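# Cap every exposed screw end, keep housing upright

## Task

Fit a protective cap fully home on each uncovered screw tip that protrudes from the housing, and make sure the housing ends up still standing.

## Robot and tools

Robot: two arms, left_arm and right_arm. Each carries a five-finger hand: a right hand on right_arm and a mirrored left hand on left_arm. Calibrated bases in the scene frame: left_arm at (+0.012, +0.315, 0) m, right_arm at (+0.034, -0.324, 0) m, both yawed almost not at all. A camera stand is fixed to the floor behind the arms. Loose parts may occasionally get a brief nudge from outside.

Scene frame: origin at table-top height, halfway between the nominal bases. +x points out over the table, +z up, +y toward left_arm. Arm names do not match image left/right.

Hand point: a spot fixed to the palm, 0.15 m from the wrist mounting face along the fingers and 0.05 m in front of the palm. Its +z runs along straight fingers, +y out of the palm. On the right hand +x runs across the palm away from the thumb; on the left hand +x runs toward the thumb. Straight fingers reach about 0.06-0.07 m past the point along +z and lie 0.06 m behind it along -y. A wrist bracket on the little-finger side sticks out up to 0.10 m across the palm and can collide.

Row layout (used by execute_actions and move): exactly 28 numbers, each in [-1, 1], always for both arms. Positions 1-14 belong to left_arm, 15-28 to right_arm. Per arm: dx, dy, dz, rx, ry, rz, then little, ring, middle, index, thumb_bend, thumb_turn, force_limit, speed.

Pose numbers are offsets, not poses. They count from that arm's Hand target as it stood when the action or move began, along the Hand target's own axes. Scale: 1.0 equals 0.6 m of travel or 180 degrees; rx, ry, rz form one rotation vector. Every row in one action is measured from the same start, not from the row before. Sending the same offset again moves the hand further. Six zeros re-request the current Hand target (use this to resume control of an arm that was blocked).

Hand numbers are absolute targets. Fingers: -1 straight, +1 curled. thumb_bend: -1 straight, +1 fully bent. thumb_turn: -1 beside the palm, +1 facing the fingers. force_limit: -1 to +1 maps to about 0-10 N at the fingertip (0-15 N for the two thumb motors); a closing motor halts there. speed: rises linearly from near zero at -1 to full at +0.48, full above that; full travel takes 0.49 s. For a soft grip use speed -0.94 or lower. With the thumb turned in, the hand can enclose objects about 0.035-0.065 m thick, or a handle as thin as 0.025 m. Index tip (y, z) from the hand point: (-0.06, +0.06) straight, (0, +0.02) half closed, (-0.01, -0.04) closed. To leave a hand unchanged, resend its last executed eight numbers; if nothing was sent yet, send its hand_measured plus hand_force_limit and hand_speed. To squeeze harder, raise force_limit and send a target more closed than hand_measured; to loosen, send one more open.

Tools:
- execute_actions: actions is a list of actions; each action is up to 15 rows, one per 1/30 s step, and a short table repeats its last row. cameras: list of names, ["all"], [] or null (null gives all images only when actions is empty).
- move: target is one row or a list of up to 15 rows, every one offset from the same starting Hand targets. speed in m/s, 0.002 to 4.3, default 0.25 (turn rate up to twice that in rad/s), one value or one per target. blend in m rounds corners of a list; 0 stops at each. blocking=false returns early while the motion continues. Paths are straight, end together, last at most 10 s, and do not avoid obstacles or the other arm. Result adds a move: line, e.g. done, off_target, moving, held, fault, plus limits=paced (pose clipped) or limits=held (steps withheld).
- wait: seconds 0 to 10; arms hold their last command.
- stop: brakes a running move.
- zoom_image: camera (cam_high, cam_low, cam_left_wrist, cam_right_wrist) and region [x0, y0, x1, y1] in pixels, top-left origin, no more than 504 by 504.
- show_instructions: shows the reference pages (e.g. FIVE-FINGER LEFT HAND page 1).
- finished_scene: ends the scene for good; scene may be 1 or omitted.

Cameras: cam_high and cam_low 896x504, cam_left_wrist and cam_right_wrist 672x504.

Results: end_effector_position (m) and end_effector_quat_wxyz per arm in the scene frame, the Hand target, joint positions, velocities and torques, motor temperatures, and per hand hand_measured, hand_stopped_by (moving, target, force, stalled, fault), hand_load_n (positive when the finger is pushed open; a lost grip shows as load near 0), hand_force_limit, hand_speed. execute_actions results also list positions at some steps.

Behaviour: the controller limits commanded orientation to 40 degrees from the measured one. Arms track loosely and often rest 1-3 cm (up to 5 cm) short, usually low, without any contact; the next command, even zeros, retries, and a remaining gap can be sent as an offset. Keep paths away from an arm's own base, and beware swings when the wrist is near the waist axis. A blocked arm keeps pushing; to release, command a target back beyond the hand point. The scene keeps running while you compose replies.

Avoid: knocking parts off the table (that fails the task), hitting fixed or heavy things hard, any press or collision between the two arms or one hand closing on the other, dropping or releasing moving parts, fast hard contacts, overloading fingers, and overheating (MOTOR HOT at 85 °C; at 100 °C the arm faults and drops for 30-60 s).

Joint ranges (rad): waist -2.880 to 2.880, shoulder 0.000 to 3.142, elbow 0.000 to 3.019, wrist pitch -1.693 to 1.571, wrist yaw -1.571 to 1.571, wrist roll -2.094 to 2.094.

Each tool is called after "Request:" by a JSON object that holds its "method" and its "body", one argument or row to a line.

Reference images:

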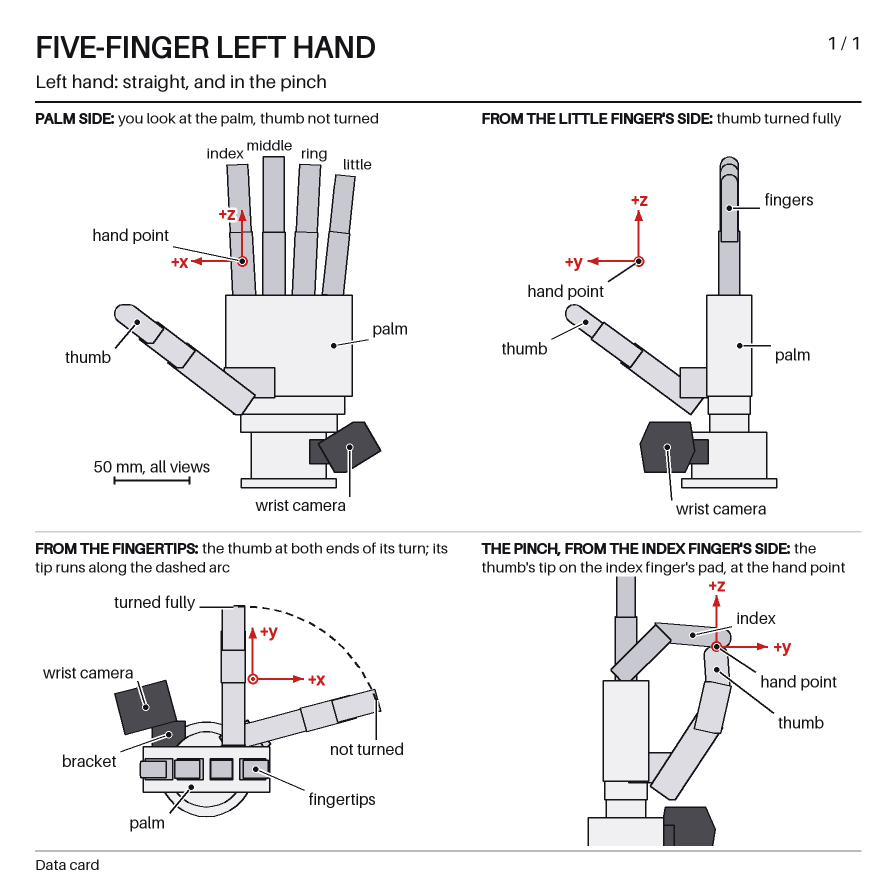

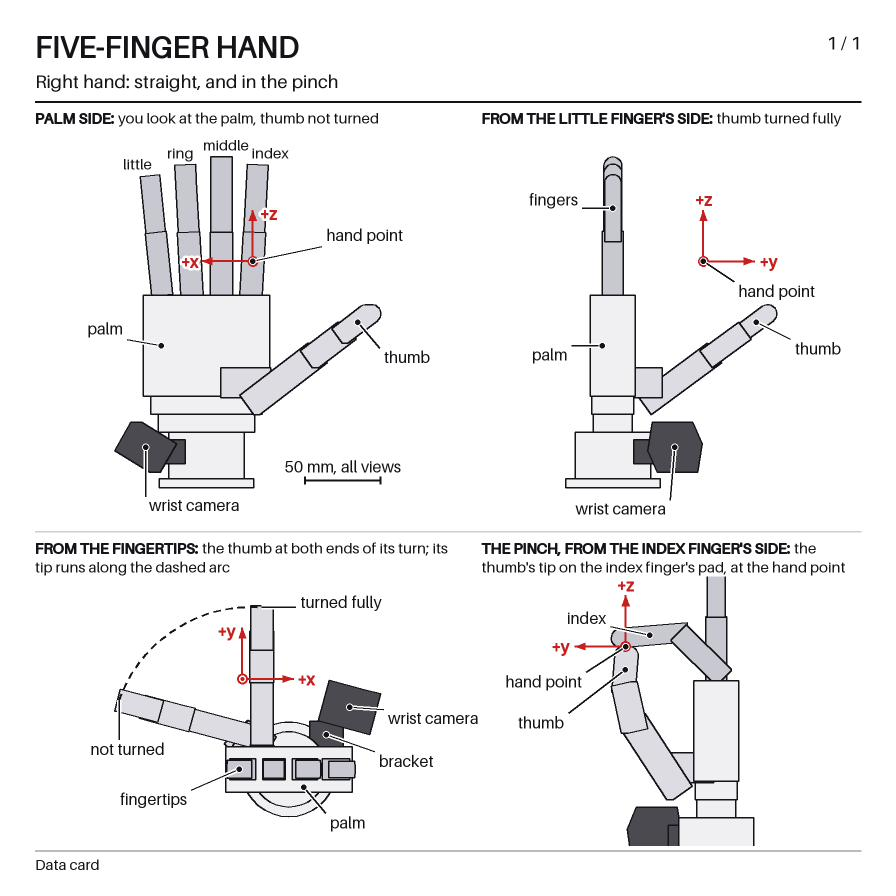

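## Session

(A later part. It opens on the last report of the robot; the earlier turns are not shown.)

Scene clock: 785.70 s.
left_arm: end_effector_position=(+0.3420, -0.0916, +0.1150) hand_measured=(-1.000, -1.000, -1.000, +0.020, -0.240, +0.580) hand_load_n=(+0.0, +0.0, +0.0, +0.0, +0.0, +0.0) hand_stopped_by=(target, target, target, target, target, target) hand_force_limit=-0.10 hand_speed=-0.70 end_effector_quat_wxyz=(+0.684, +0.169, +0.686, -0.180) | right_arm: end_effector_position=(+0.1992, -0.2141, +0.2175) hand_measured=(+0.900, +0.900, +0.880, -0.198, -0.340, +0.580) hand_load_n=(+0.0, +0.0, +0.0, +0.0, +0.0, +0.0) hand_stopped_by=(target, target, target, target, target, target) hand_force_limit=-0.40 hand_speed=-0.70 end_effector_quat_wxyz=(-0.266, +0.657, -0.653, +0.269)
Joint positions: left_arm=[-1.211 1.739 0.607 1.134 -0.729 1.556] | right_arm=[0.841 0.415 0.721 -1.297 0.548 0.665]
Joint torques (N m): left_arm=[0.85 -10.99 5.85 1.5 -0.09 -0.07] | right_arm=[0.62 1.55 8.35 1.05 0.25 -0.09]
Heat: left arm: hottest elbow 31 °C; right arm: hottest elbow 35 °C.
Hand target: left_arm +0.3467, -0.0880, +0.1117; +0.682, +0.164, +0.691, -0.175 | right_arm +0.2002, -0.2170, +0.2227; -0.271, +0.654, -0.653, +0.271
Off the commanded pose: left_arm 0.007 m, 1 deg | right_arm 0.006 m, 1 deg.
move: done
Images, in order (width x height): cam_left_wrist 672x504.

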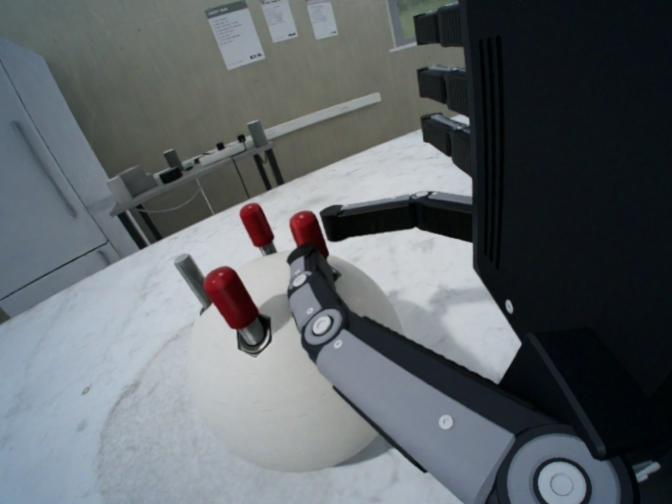

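Request:
{"method": "move", "body": {
  "target": [
    [0, 0, 0, 0, 0, 0, -1, -1, -1, -0.2, -0.4, 0.58, -0.1, -0.5, 0, 0, 0, 0, 0, 0, 0.9, 0.9, 0.88, -0.2, -0.34, 0.58, -0.4, -0.7],
    [-0.07, 0, 0, 0, 0, 0, -1, -1, -1, -0.2, -0.4, 0.58, -0.1, -0.5, 0, 0, 0, 0, 0, 0, 0.9, 0.9, 0.88, -0.2, -0.34, 0.58, -0.4, -0.7]
  ],
  "speed": 0.05,
  "cameras": ["cam_left_wrist", "cam_low"]
}}

Scene clock: 788.47 s.
left_arm: end_effector_position=(+0.3403, -0.0870, +0.1450) hand_measured=(-1.000, -1.000, -1.000, -0.200, -0.400, +0.580) hand_load_n=(+0.0, +0.0, +0.0, +0.0, +0.0, +0.5) hand_stopped_by=(target, target, target, target, target, target) hand_force_limit=-0.10 hand_speed=-0.50 end_effector_quat_wxyz=(+0.679, +0.176, +0.692, -0.172) | right_arm: end_effector_position=(+0.1992, -0.2141, +0.2175) hand_measured=(+0.900, +0.900, +0.880, -0.198, -0.340, +0.580) hand_load_n=(+0.0, +0.0, +0.0, +0.0, +0.0, +0.0) hand_stopped_by=(target, target, target, target, target, target) hand_force_limit=-0.40 hand_speed=-0.70 end_effector_quat_wxyz=(-0.266, +0.657, -0.653, +0.269)
Joint positions: left_arm=[-1.211 1.619 0.607 0.986 -0.729 1.555] | right_arm=[0.841 0.415 0.721 -1.297 0.548 0.665]
Joint torques (N m): left_arm=[1.08 -11.69 8.18 1.44 -0.04 -0.06] | right_arm=[0.62 1.49 8.35 1.05 0.25 -0.09]
Heat: left arm: hottest elbow 31 °C; right arm: hottest elbow 35 °C.
Hand target: left_arm +0.3473, -0.0875, +0.1537; +0.682, +0.164, +0.691, -0.175 | right_arm +0.2002, -0.2170, +0.2227; -0.271, +0.654, -0.653, +0.271
Off the commanded pose: left_arm 0.011 m, 2 deg | right_arm 0.006 m, 1 deg.
move: off_target (left_arm)
Images, in order (width x height): cam_low 896x504, cam_left_wrist 672x504.

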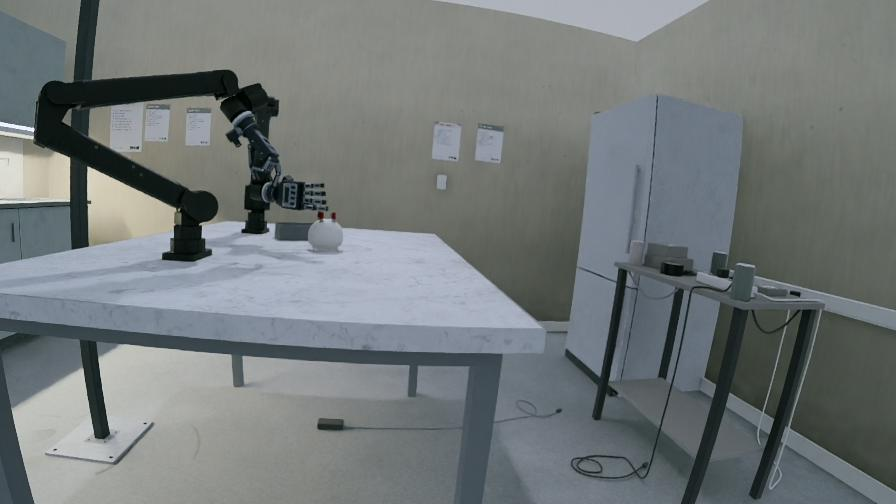

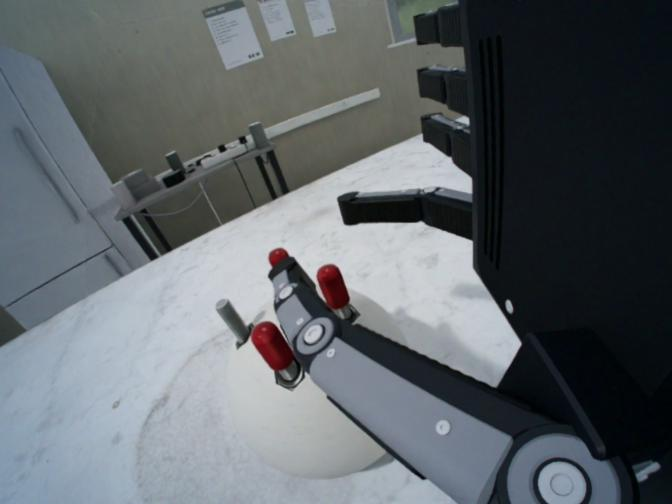

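Request:
{"method": "zoom_image", "body": {
  "camera": "cam_left_wrist",
  "region": [200, 240, 370, 400]
}}

Request:
{"method": "zoom_image", "body": {
  "camera": "cam_low",
  "region": [312, 207, 340, 223]
}}

Scaled by 2.965 from the camera's 672x504 image, which has a finer 960x720 frame.

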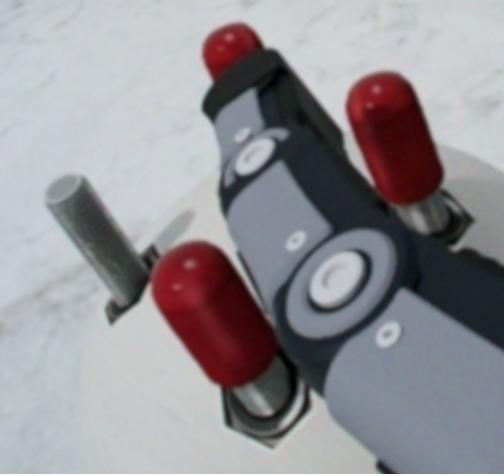

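Scaled by 18.000 from the camera's 896x504 image, which has a finer 1280x720 frame.

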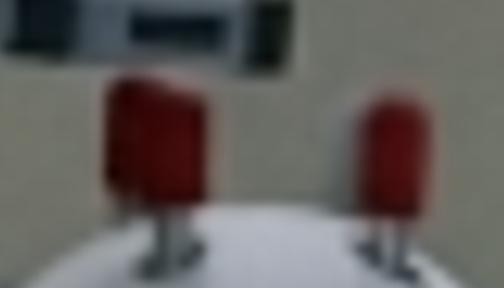

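Request:
{"method": "execute_actions", "body": {
  "actions": [],
  "cameras": ["cam_high", "cam_right_wrist"]
}}

Request:
{"method": "zoom_image", "body": {
  "camera": "cam_high",
  "region": [380, 160, 464, 224]
}}

Scene clock: 805.40 s.
left_arm: end_effector_position=(+0.3403, -0.0870, +0.1450) hand_measured=(-1.000, -1.000, -1.000, -0.200, -0.400, +0.580) hand_load_n=(+0.0, +0.0, +0.0, +0.0, +0.0, +0.0) hand_stopped_by=(target, target, target, target, target, target) hand_force_limit=-0.10 hand_speed=-0.50 end_effector_quat_wxyz=(+0.679, +0.176, +0.692, -0.172) | right_arm: end_effector_position=(+0.1992, -0.2141, +0.2175) hand_measured=(+0.900, +0.900, +0.880, -0.198, -0.340, +0.580) hand_load_n=(+0.0, +0.0, +0.0, +0.0, +0.0, +0.0) hand_stopped_by=(target, target, target, target, target, target) hand_force_limit=-0.40 hand_speed=-0.70 end_effector_quat_wxyz=(-0.266, +0.657, -0.653, +0.269)
Joint positions: left_arm=[-1.211 1.619 0.607 0.986 -0.729 1.555] | right_arm=[0.841 0.415 0.721 -1.297 0.548 0.665]
Joint velocities: within noise
Joint torques (N m): left_arm=[1.08 -11.87 8.13 1.44 -0.05 -0.09] | right_arm=[0.62 1.49 8.35 1.06 0.25 -0.09]
Motor temperatures (°C): left_arm=[25 26 31 26 25 26] | right_arm=[24 28 35 27 27 25]
Heat: left arm: hottest elbow 31 °C; right arm: hottest elbow 35 °C.
Hand target: left_arm +0.3473, -0.0875, +0.1537; +0.682, +0.164, +0.691, -0.175 | right_arm +0.2002, -0.2170, +0.2227; -0.271, +0.654, -0.653, +0.271
Off the commanded pose: left_arm 0.011 m, 2 deg | right_arm 0.006 m, 1 deg.
Images, in order (width x height): cam_high 896x504, cam_right_wrist 672x504.

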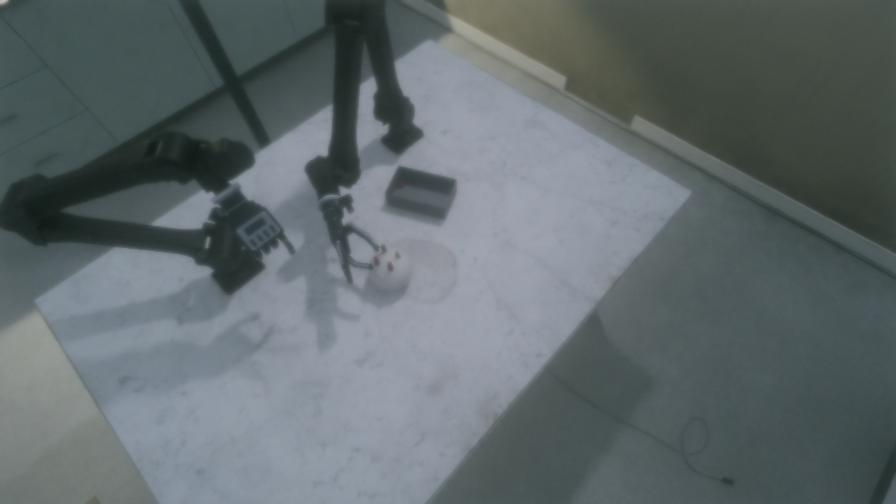

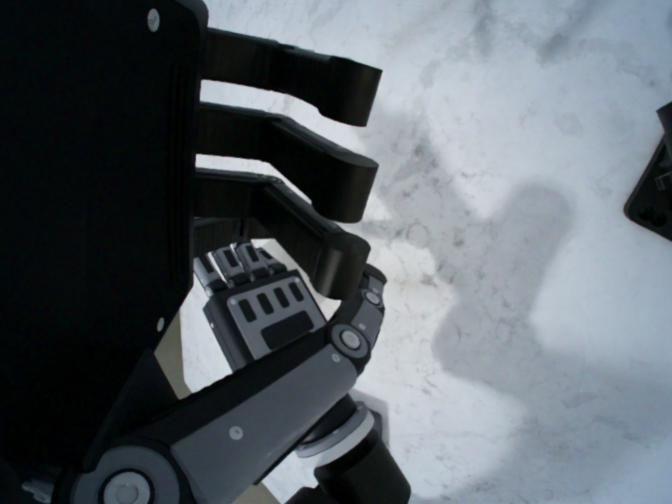

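Scaled by 6.000 from the camera's 896x504 image, which has a finer 1280x720 frame.

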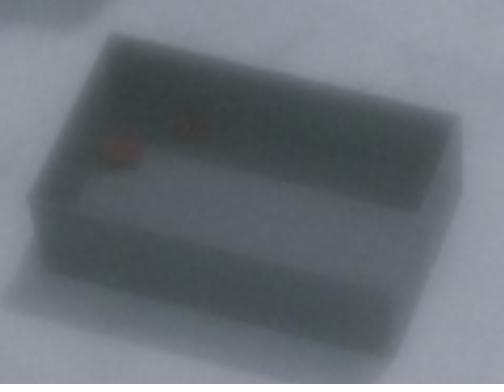

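Request:
{"method": "move", "body": {
  "target": [
    [-0.2, -0.0036, -0.0018, 0, 0, 0, -1, -1, -1, -0.2, -0.4, 0.58, -0.1, -0.5, 0, 0, 0, 0, 0, 0, 0.9, 0.9, 0.88, -0.2, -0.34, 0.58, -0.4, -0.7],
    [-0.193, 0.1503, -0.4166, -0.4144, 0.1932, -0.5123, -1, -1, -1, -0.2, -0.4, 0.58, -0.1, -0.5, 0, 0, 0, 0, 0, 0, 0.9, 0.9, 0.88, -0.2, -0.34, 0.58, -0.4, -0.7]
  ],
  "speed": 0.25,
  "blend": [0.02, 0],
  "cameras": ["all"]
}}

Scene clock: 815.80 s.
left_arm: end_effector_position=(+0.1705, +0.1050, +0.2714) hand_measured=(-1.000, -1.000, -1.000, -0.200, -0.400, +0.580) hand_load_n=(+0.0, +0.0, +0.0, +0.0, +0.0, +0.0) hand_stopped_by=(target, target, target, target, target, target) hand_force_limit=-0.10 hand_speed=-0.50 end_effector_quat_wxyz=(-0.124, +0.688, -0.703, +0.129) | right_arm: end_effector_position=(+0.1992, -0.2141, +0.2175) hand_measured=(+0.900, +0.900, +0.880, -0.198, -0.340, +0.580) hand_load_n=(+0.5, +0.0, +0.0, +0.0, +0.0, +0.0) hand_stopped_by=(target, target, target, target, target, target) hand_force_limit=-0.40 hand_speed=-0.70 end_effector_quat_wxyz=(-0.266, +0.657, -0.653, +0.269)
Joint positions: left_arm=[-0.863 0.898 1.101 -1.531 -0.268 -0.824] | right_arm=[0.841 0.415 0.721 -1.297 0.548 0.665]
Joint torques (N m): left_arm=[1.14 -4.01 9.39 0.28 0.01 -0.12] | right_arm=[0.56 1.49 8.35 1.06 0.25 -0.09]
Heat: left arm: hottest elbow 32 °C; right arm: hottest elbow 35 °C.
Hand target: left_arm +0.1698, +0.1100, +0.2701; -0.123, +0.696, -0.696, +0.123 | right_arm +0.2002, -0.2170, +0.2227; -0.271, +0.654, -0.653, +0.271
Off the commanded pose: left_arm 0.005 m, 1 deg | right_arm 0.006 m, 1 deg.
move: done

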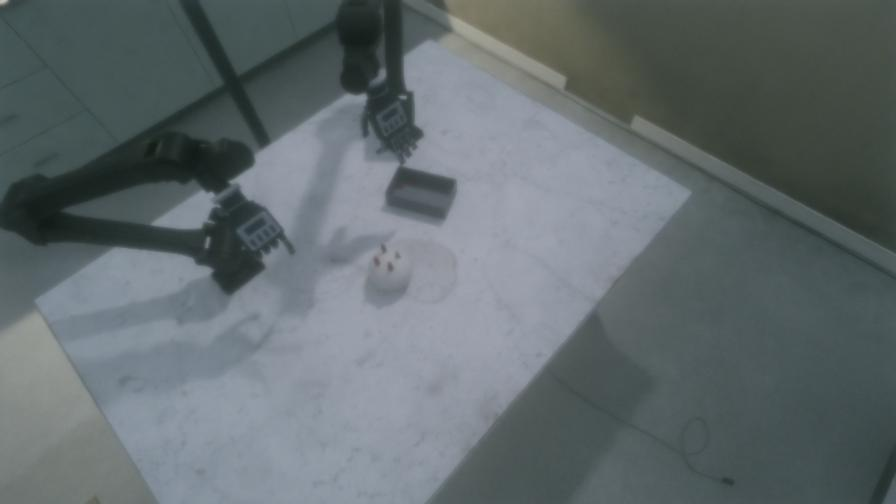

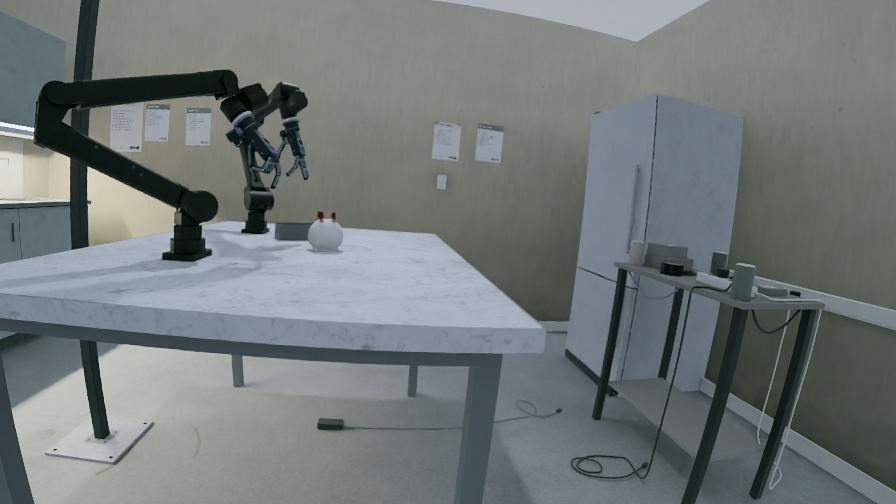

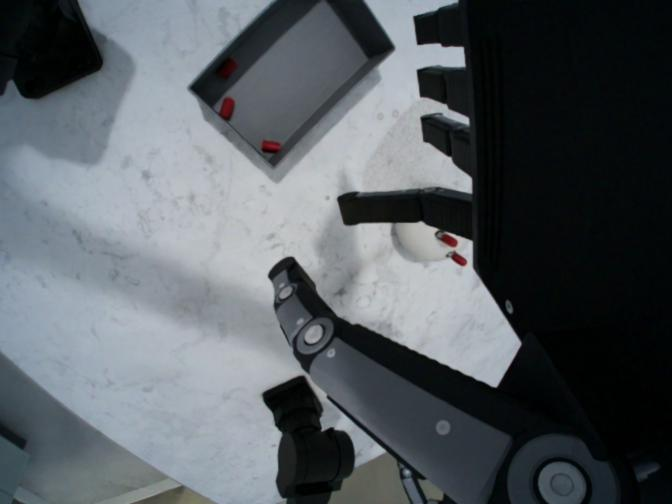

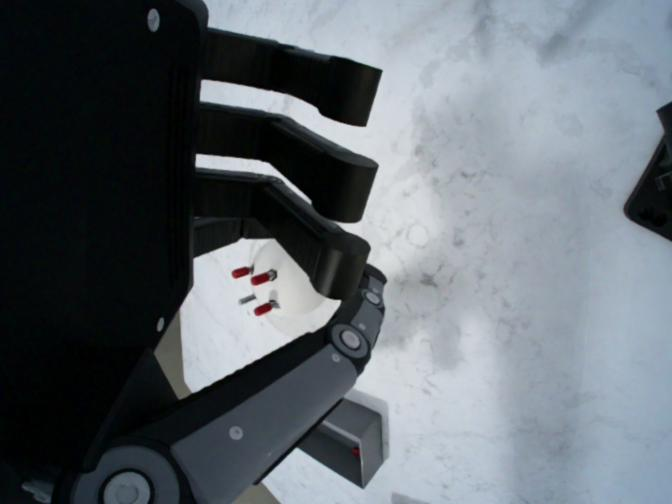

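Request:
{"method": "zoom_image", "body": {
  "camera": "cam_left_wrist",
  "region": [180, 0, 400, 190]
}}

Request:
{"method": "zoom_image", "body": {
  "camera": "cam_left_wrist",
  "region": [195, 40, 305, 170]
}}

Scaled by 2.291 from the camera's 672x504 image, which has a finer 960x720 frame.

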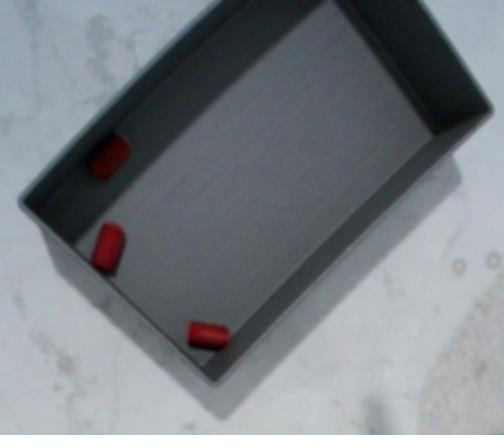

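Scaled by 3.877 from the camera's 672x504 image, which has a finer 960x720 frame.

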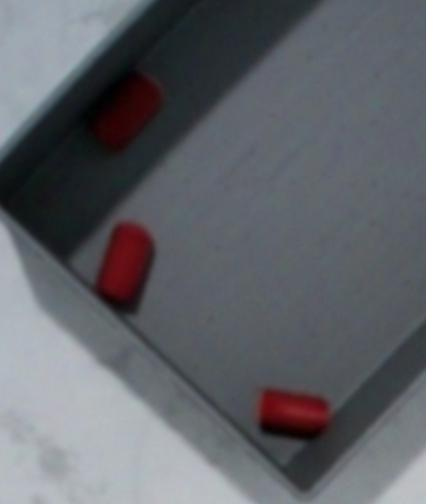

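Request:
{"method": "zoom_image", "body": {
  "camera": "cam_left_wrist",
  "region": [255, 132, 287, 160]
}}

Request:
{"method": "zoom_image", "body": {
  "camera": "cam_left_wrist",
  "region": [212, 92, 244, 124]
}}

Request:
{"method": "zoom_image", "body": {
  "camera": "cam_left_wrist",
  "region": [212, 52, 244, 84]
}}

Scaled by 15.750 from the camera's 672x504 image, which has a finer 960x720 frame.

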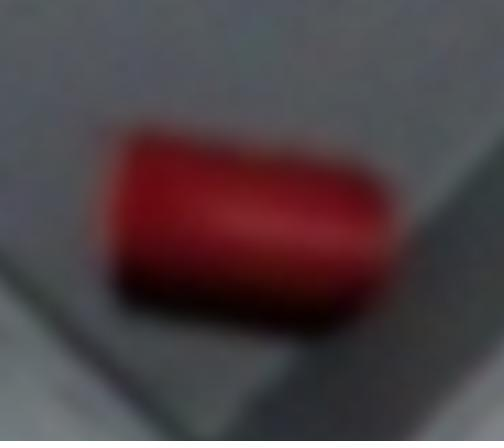

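Scaled by 15.750 from the camera's 672x504 image, which has a finer 960x720 frame.

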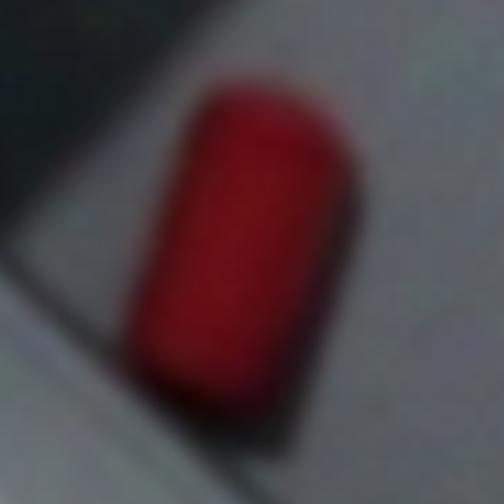

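Scaled by 15.750 from the camera's 672x504 image, which has a finer 960x720 frame.

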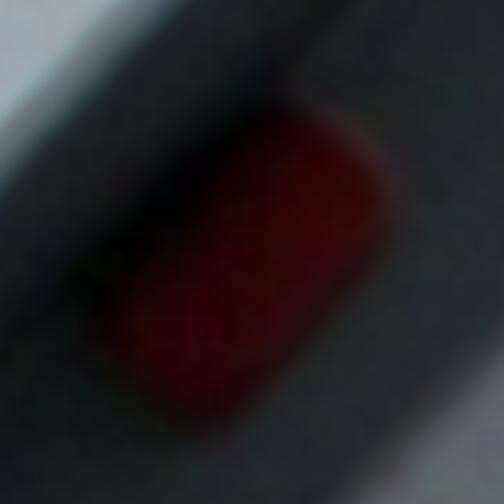

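Request:
{"method": "move", "body": {
  "target": [-0.075, 0.185, 0.133, 0, 0, 0, -1, -1, -1, -0.2, -0.4, 0.58, -0.1, -0.5, 0, 0, 0, 0, 0, 0, 0.9, 0.9, 0.88, -0.2, -0.34, 0.58, -0.4, -0.7],
  "speed": 0.2,
  "cameras": ["cam_left_wrist"]
}}

Scene clock: 823.20 s.
left_arm: end_effector_position=(+0.0933, +0.1581, +0.1580) hand_measured=(-1.000, -1.000, -1.000, -0.200, -0.400, +0.580) hand_load_n=(+0.0, +0.0, +0.0, +0.0, +0.0, +0.5) hand_stopped_by=(target, target, target, target, target, target) hand_force_limit=-0.10 hand_speed=-0.50 end_effector_quat_wxyz=(-0.124, +0.698, -0.696, +0.115) | right_arm: end_effector_position=(+0.1992, -0.2141, +0.2175) hand_measured=(+0.900, +0.900, +0.880, -0.198, -0.340, +0.580) hand_load_n=(+0.0, +0.0, +0.0, +0.0, +0.0, +0.0) hand_stopped_by=(target, target, target, target, target, target) hand_force_limit=-0.40 hand_speed=-0.70 end_effector_quat_wxyz=(-0.266, +0.657, -0.653, +0.269)
Joint positions: left_arm=[-1.035 0.627 0.697 -1.48 -0.3 -1.028] | right_arm=[0.841 0.415 0.721 -1.297 0.548 0.665]
Joint torques (N m): left_arm=[-1.61 -0.56 9.28 1.25 -0.31 -0.14] | right_arm=[0.62 1.49 8.35 1.05 0.25 -0.09]
Heat: left arm: hottest elbow 32 °C; right arm: hottest elbow 35 °C.
Hand target: left_arm +0.0929, +0.1550, +0.1569; -0.123, +0.696, -0.696, +0.123 | right_arm +0.2002, -0.2170, +0.2227; -0.271, +0.654, -0.653, +0.271
Off the commanded pose: left_arm 0.003 m, 1 deg | right_arm 0.006 m, 1 deg.
move: done
Images, in order (width x height): cam_left_wrist 672x504.

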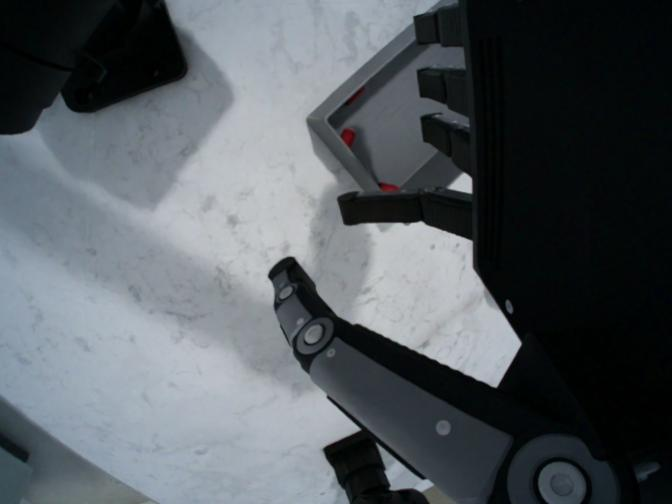

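Request:
{"method": "move", "body": {
  "target": [0.0333, -0.1202, 0.0207, 0, 0, 0, -1, -1, -1, -0.2, -0.4, 0.58, -0.1, -0.5, 0, 0, 0, 0, 0, 0, 0.9, 0.9, 0.88, -0.2, -0.34, 0.58, -0.4, -0.7],
  "speed": 0.2,
  "cameras": ["cam_left_wrist"]
}}

Scene clock: 825.30 s.
left_arm: end_effector_position=(+0.1499, +0.1469, +0.1503) hand_measured=(-1.000, -1.000, -1.000, -0.200, -0.400, +0.580) hand_load_n=(+0.0, +0.0, +0.0, +0.0, -0.5, +0.0) hand_stopped_by=(target, target, target, target, target, target) hand_force_limit=-0.10 hand_speed=-0.50 end_effector_quat_wxyz=(-0.125, +0.695, -0.702, +0.098) | right_arm: end_effector_position=(+0.1992, -0.2141, +0.2175) hand_measured=(+0.900, +0.900, +0.880, -0.198, -0.340, +0.580) hand_load_n=(+0.0, +0.0, +0.0, +0.0, +0.0, +0.0) hand_stopped_by=(target, target, target, target, target, target) hand_force_limit=-0.40 hand_speed=-0.70 end_effector_quat_wxyz=(-0.266, +0.657, -0.653, +0.269)
Joint positions: left_arm=[-0.804 0.786 0.736 -1.328 -0.255 -0.785] | right_arm=[0.841 0.415 0.721 -1.297 0.548 0.665]
Joint torques (N m): left_arm=[1.26 -1.38 14.53 1.42 0 0.08] | right_arm=[0.62 1.55 8.35 1.05 0.25 -0.09]
Heat: left arm: hottest elbow 33 °C; right arm: hottest elbow 35 °C.
Hand target: left_arm +0.1649, +0.1349, +0.1701; -0.123, +0.696, -0.696, +0.123 | right_arm +0.2002, -0.2170, +0.2227; -0.271, +0.654, -0.653, +0.271
Off the commanded pose: left_arm 0.027 m, 3 deg | right_arm 0.006 m, 1 deg.
move: off_target (left_arm)
Images, in order (width x height): cam_left_wrist 672x504.

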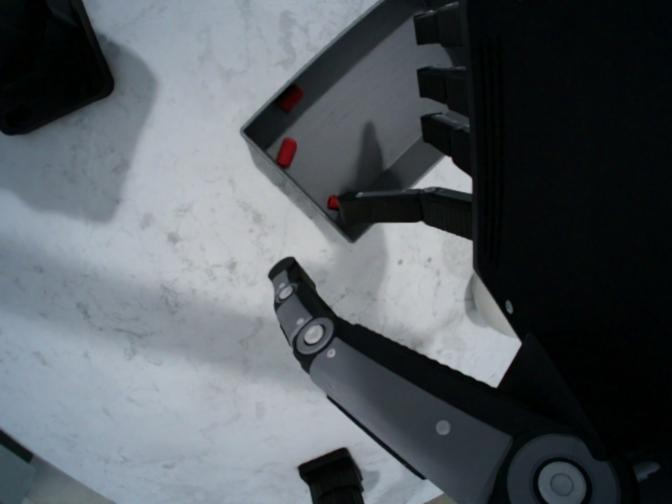

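Request:
{"method": "zoom_image", "body": {
  "camera": "cam_left_wrist",
  "region": [265, 75, 315, 180]
}}

Request:
{"method": "zoom_image", "body": {
  "camera": "cam_left_wrist",
  "region": [270, 128, 306, 172]
}}

Request:
{"method": "zoom_image", "body": {
  "camera": "cam_left_wrist",
  "region": [270, 75, 312, 117]
}}

Scaled by 4.800 from the camera's 672x504 image, which has a finer 960x720 frame.

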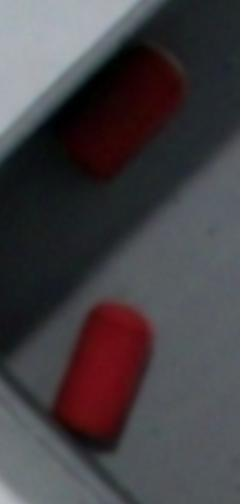

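Scaled by 11.455 from the camera's 672x504 image, which has a finer 960x720 frame.

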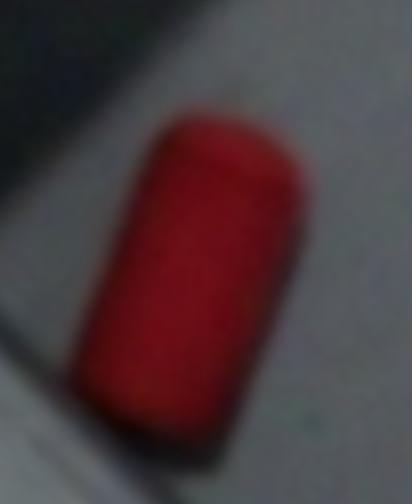

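Scaled by 12.000 from the camera's 672x504 image, which has a finer 960x720 frame.

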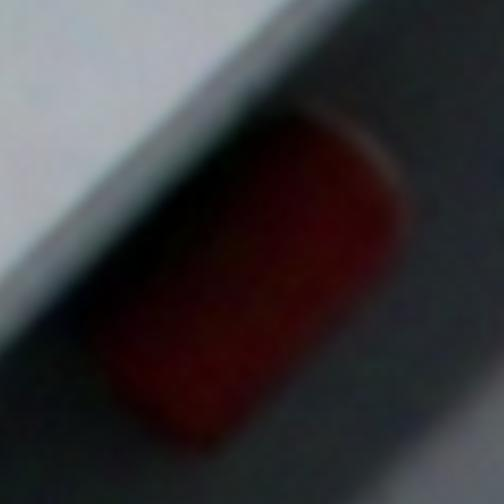

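Request:
{"method": "move", "body": {
  "target": [
    [0, -0.0627, -0.1723, 0, 0, 0, -1, -1, -1, -0.2, -0.4, 0.58, -0.1, -0.5, 0, -0.0943, -0.0943, 0, 0, 0, 0.9, 0.9, 0.88, -0.2, -0.34, 0.58, -0.4, -0.7],
    [-0.3667, -0.1567, -0.1382, 0, 0, 0, -1, -1, -1, -0.2, -0.4, 0.58, -0.1, -0.5, 0, -0.0943, -0.0943, 0, 0, 0, 0.9, 0.9, 0.88, -0.2, -0.34, 0.58, -0.4, -0.7]
  ],
  "speed": 0.25,
  "blend": [0.03, 0],
  "cameras": ["cam_left_wrist", "cam_high"]
}}

Scene clock: 841.73 s.
left_arm: end_effector_position=(+0.2143, +0.3481, +0.2619) hand_measured=(-1.000, -1.000, -1.000, -0.200, -0.400, +0.580) hand_load_n=(+0.0, +0.0, +0.0, +0.0, +0.0, +0.0) hand_stopped_by=(target, target, target, target, target, target) hand_force_limit=-0.10 hand_speed=-0.50 end_effector_quat_wxyz=(-0.104, +0.698, -0.699, +0.113) | right_arm: end_effector_position=(+0.1971, -0.2168, +0.2822) hand_measured=(+0.900, +0.900, +0.880, -0.198, -0.340, +0.580) hand_load_n=(+0.0, +0.0, +0.0, +0.0, +0.0, +0.0) hand_stopped_by=(target, target, target, target, target, target) hand_force_limit=-0.40 hand_speed=-0.70 end_effector_quat_wxyz=(-0.258, +0.660, -0.652, +0.269)
Joint positions: left_arm=[0.339 0.831 1.041 -1.491 0.109 0.309] | right_arm=[0.84 0.491 0.918 -1.435 0.548 0.662]
Joint torques (N m): left_arm=[1.03 -1.85 14.78 1.02 0.24 0.07] | right_arm=[0.79 2.49 10.88 0.76 0.31 -0.05]
Heat: left arm: hottest elbow 34 °C; right arm: hottest elbow 36 °C.
Hand target: left_arm +0.2247, +0.3550, +0.2802; -0.123, +0.696, -0.696, +0.123 | right_arm +0.2002, -0.2170, +0.3027; -0.270, +0.654, -0.653, +0.271
Off the commanded pose: left_arm 0.022 m, 2 deg | right_arm 0.021 m, 2 deg.
move: off_target (left_arm, right_arm)
Images, in order (width x height): cam_high 896x504, cam_left_wrist 672x504.

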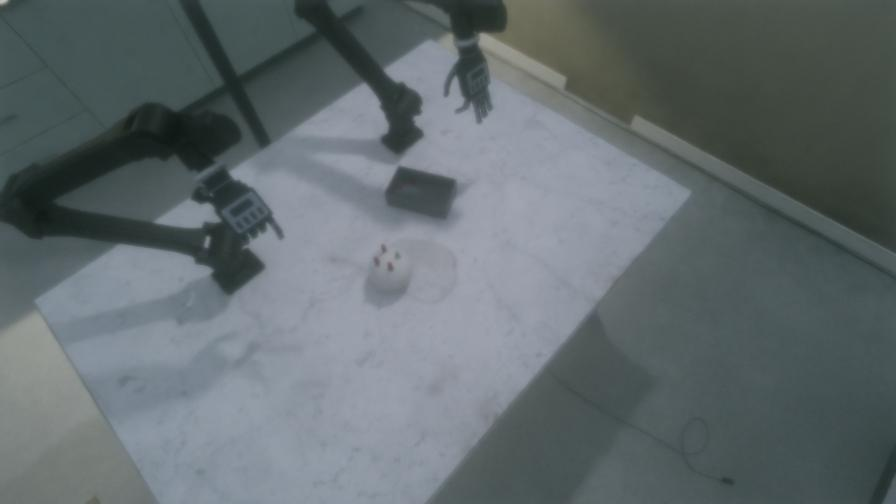

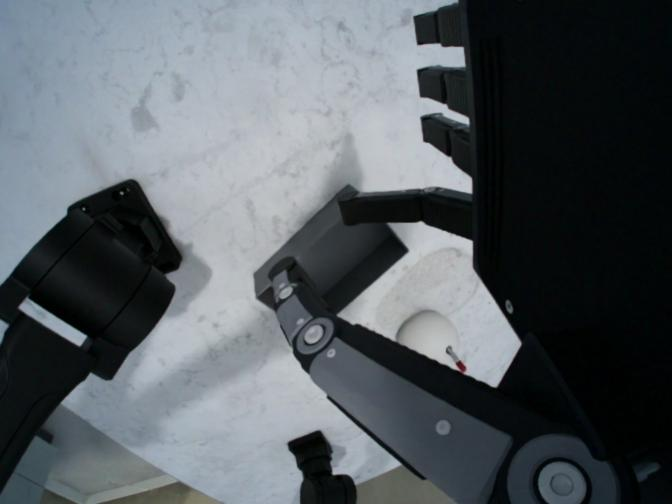

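Request:
{"method": "move", "body": {
  "target": [0, 0, 0, 0, 0, 0, -1, -1, -1, -0.2, -0.4, 0.58, -0.1, -0.5, -0.5283, 0.0978, 0.0978, 0, -0.467, -0.467, 0.9, 0.9, 0.88, -0.2, -0.34, 0.58, -0.4, -0.7],
  "speed": 0.3,
  "cameras": ["cam_right_wrist", "cam_high"]
}}

Scene clock: 847.23 s.
left_arm: end_effector_position=(+0.2142, +0.3481, +0.2620) hand_measured=(-1.000, -1.000, -1.000, -0.200, -0.400, +0.580) hand_load_n=(+0.0, +0.0, +0.0, +0.0, +0.0, +0.0) hand_stopped_by=(target, target, target, target, target, target) hand_force_limit=-0.10 hand_speed=-0.50 end_effector_quat_wxyz=(-0.104, +0.698, -0.699, +0.113) | right_arm: end_effector_position=(+0.1962, +0.0856, +0.2060) hand_measured=(+0.900, +0.900, +0.880, -0.198, -0.340, +0.580) hand_load_n=(+0.0, +0.0, +0.0, +0.0, +0.0, +0.0) hand_stopped_by=(target, target, target, target, target, target) hand_force_limit=-0.40 hand_speed=-0.70 end_effector_quat_wxyz=(-0.362, +0.901, +0.215, -0.104)
Joint positions: left_arm=[0.34 0.831 1.041 -1.491 0.109 0.31] | right_arm=[0.972 1.368 1.207 -1.005 -0.677 -0.926]
Joint torques (N m): left_arm=[1.38 -1.9 14.68 0.99 0.23 0.07] | right_arm=[2.55 -9.35 11.15 0.53 -0.52 -0.09]
Heat: left arm: hottest elbow 35 °C; right arm: hottest elbow 36 °C.
Hand target: left_arm +0.2247, +0.3550, +0.2802; -0.123, +0.696, -0.696, +0.123 | right_arm +0.1999, +0.1000, +0.2196; -0.370, +0.895, +0.231, -0.096
Off the commanded pose: left_arm 0.022 m, 2 deg | right_arm 0.020 m, 2 deg.
move: off_target (left_arm, right_arm)
Images, in order (width x height): cam_high 896x504, cam_right_wrist 672x504.

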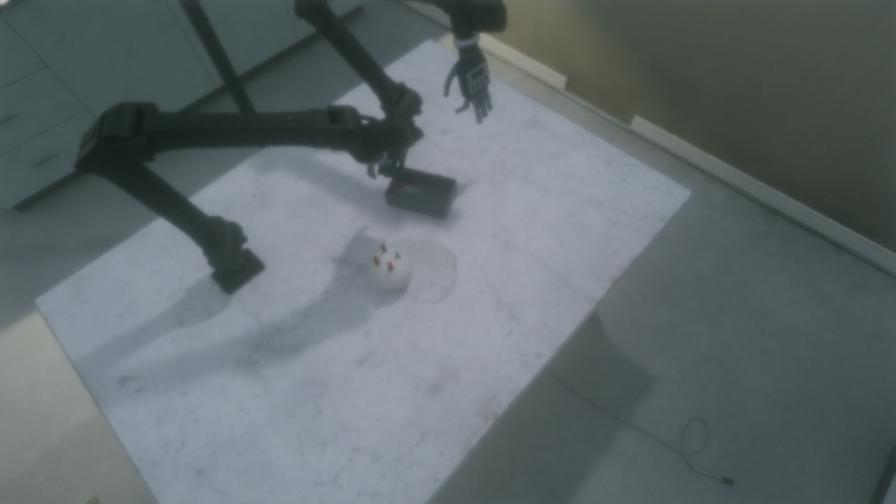

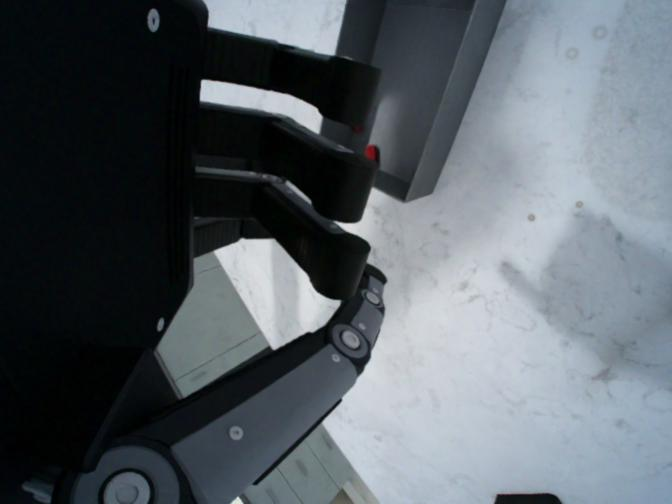

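Request:
{"method": "move", "body": {
  "target": [0, 0, 0, 0, 0, 0, -1, -1, -1, -0.2, -0.4, 0.58, -0.1, -0.5, 0.0423, 0.0105, 0.2252, 0.0833, 0, 0, 0.9, 0.9, 0.88, -0.2, -0.34, 0.58, -0.4, -0.7],
  "speed": 0.2,
  "cameras": ["cam_right_wrist", "cam_high"]
}}

Scene clock: 853.80 s.
left_arm: end_effector_position=(+0.2142, +0.3481, +0.2620) hand_measured=(-1.000, -1.000, -1.000, -0.200, -0.400, +0.580) hand_load_n=(+0.0, +0.0, +0.0, +0.0, +0.0, +0.0) hand_stopped_by=(target, target, target, target, target, target) hand_force_limit=-0.10 hand_speed=-0.50 end_effector_quat_wxyz=(-0.104, +0.698, -0.699, +0.113) | right_arm: end_effector_position=(+0.1852, +0.1906, +0.1258) hand_measured=(+0.900, +0.900, +0.880, -0.198, -0.340, +0.580) hand_load_n=(+0.0, +0.5, +0.0, +0.0, +0.0, +0.0) hand_stopped_by=(target, target, target, target, target, target) hand_force_limit=-0.40 hand_speed=-0.70 end_effector_quat_wxyz=(-0.486, +0.838, +0.218, -0.117)
Joint positions: left_arm=[0.34 0.831 1.041 -1.491 0.109 0.31] | right_arm=[1.037 1.563 1.075 -0.352 -0.836 -0.709]
Joint torques (N m): left_arm=[1.38 -1.85 14.64 1.03 0.22 0.06] | right_arm=[2.49 -12.28 6.56 1.65 -0.47 0.18]
Motor temperatures (°C): left_arm=[25 26 36 26 25 26] | right_arm=[24 29 37 27 28 25]
Heat: left arm: hottest elbow 36 °C; right arm: hottest elbow 37 °C.
Hand target: left_arm +0.2247, +0.3550, +0.2802; -0.123, +0.696, -0.696, +0.123 | right_arm +0.1780, +0.1919, +0.1195; -0.484, +0.839, +0.217, -0.125
Off the commanded pose: left_arm 0.022 m, 2 deg | right_arm 0.010 m, 1 deg.
move: off_target (left_arm)
Images, in order (width x height): cam_high 896x504, cam_right_wrist 672x504.

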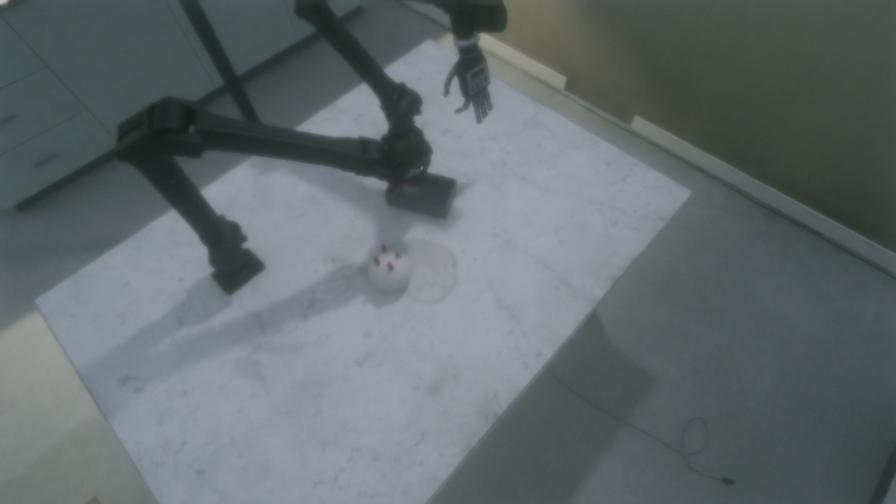

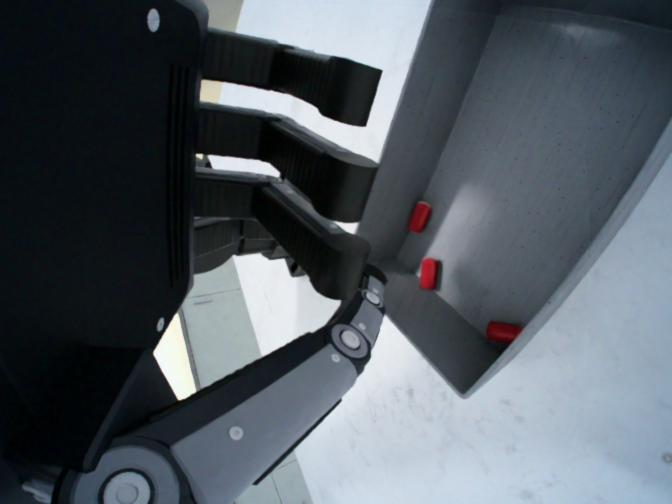

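Request:
{"method": "zoom_image", "body": {
  "camera": "cam_right_wrist",
  "region": [340, 170, 560, 390]
}}

Request:
{"method": "zoom_image", "body": {
  "camera": "cam_right_wrist",
  "region": [395, 190, 455, 300]
}}

Scaled by 2.291 from the camera's 672x504 image, which has a finer 960x720 frame.

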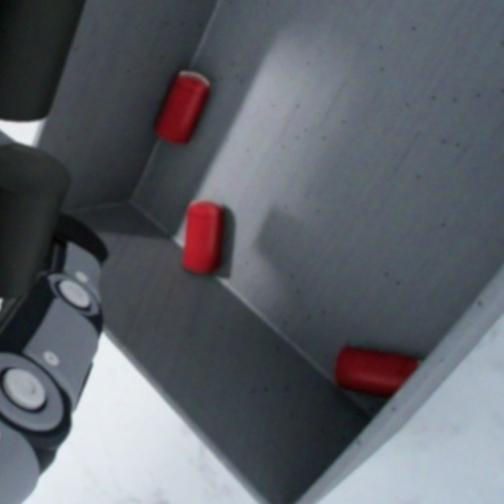

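Scaled by 4.582 from the camera's 672x504 image, which has a finer 960x720 frame.

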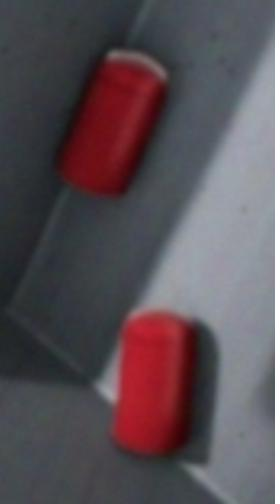

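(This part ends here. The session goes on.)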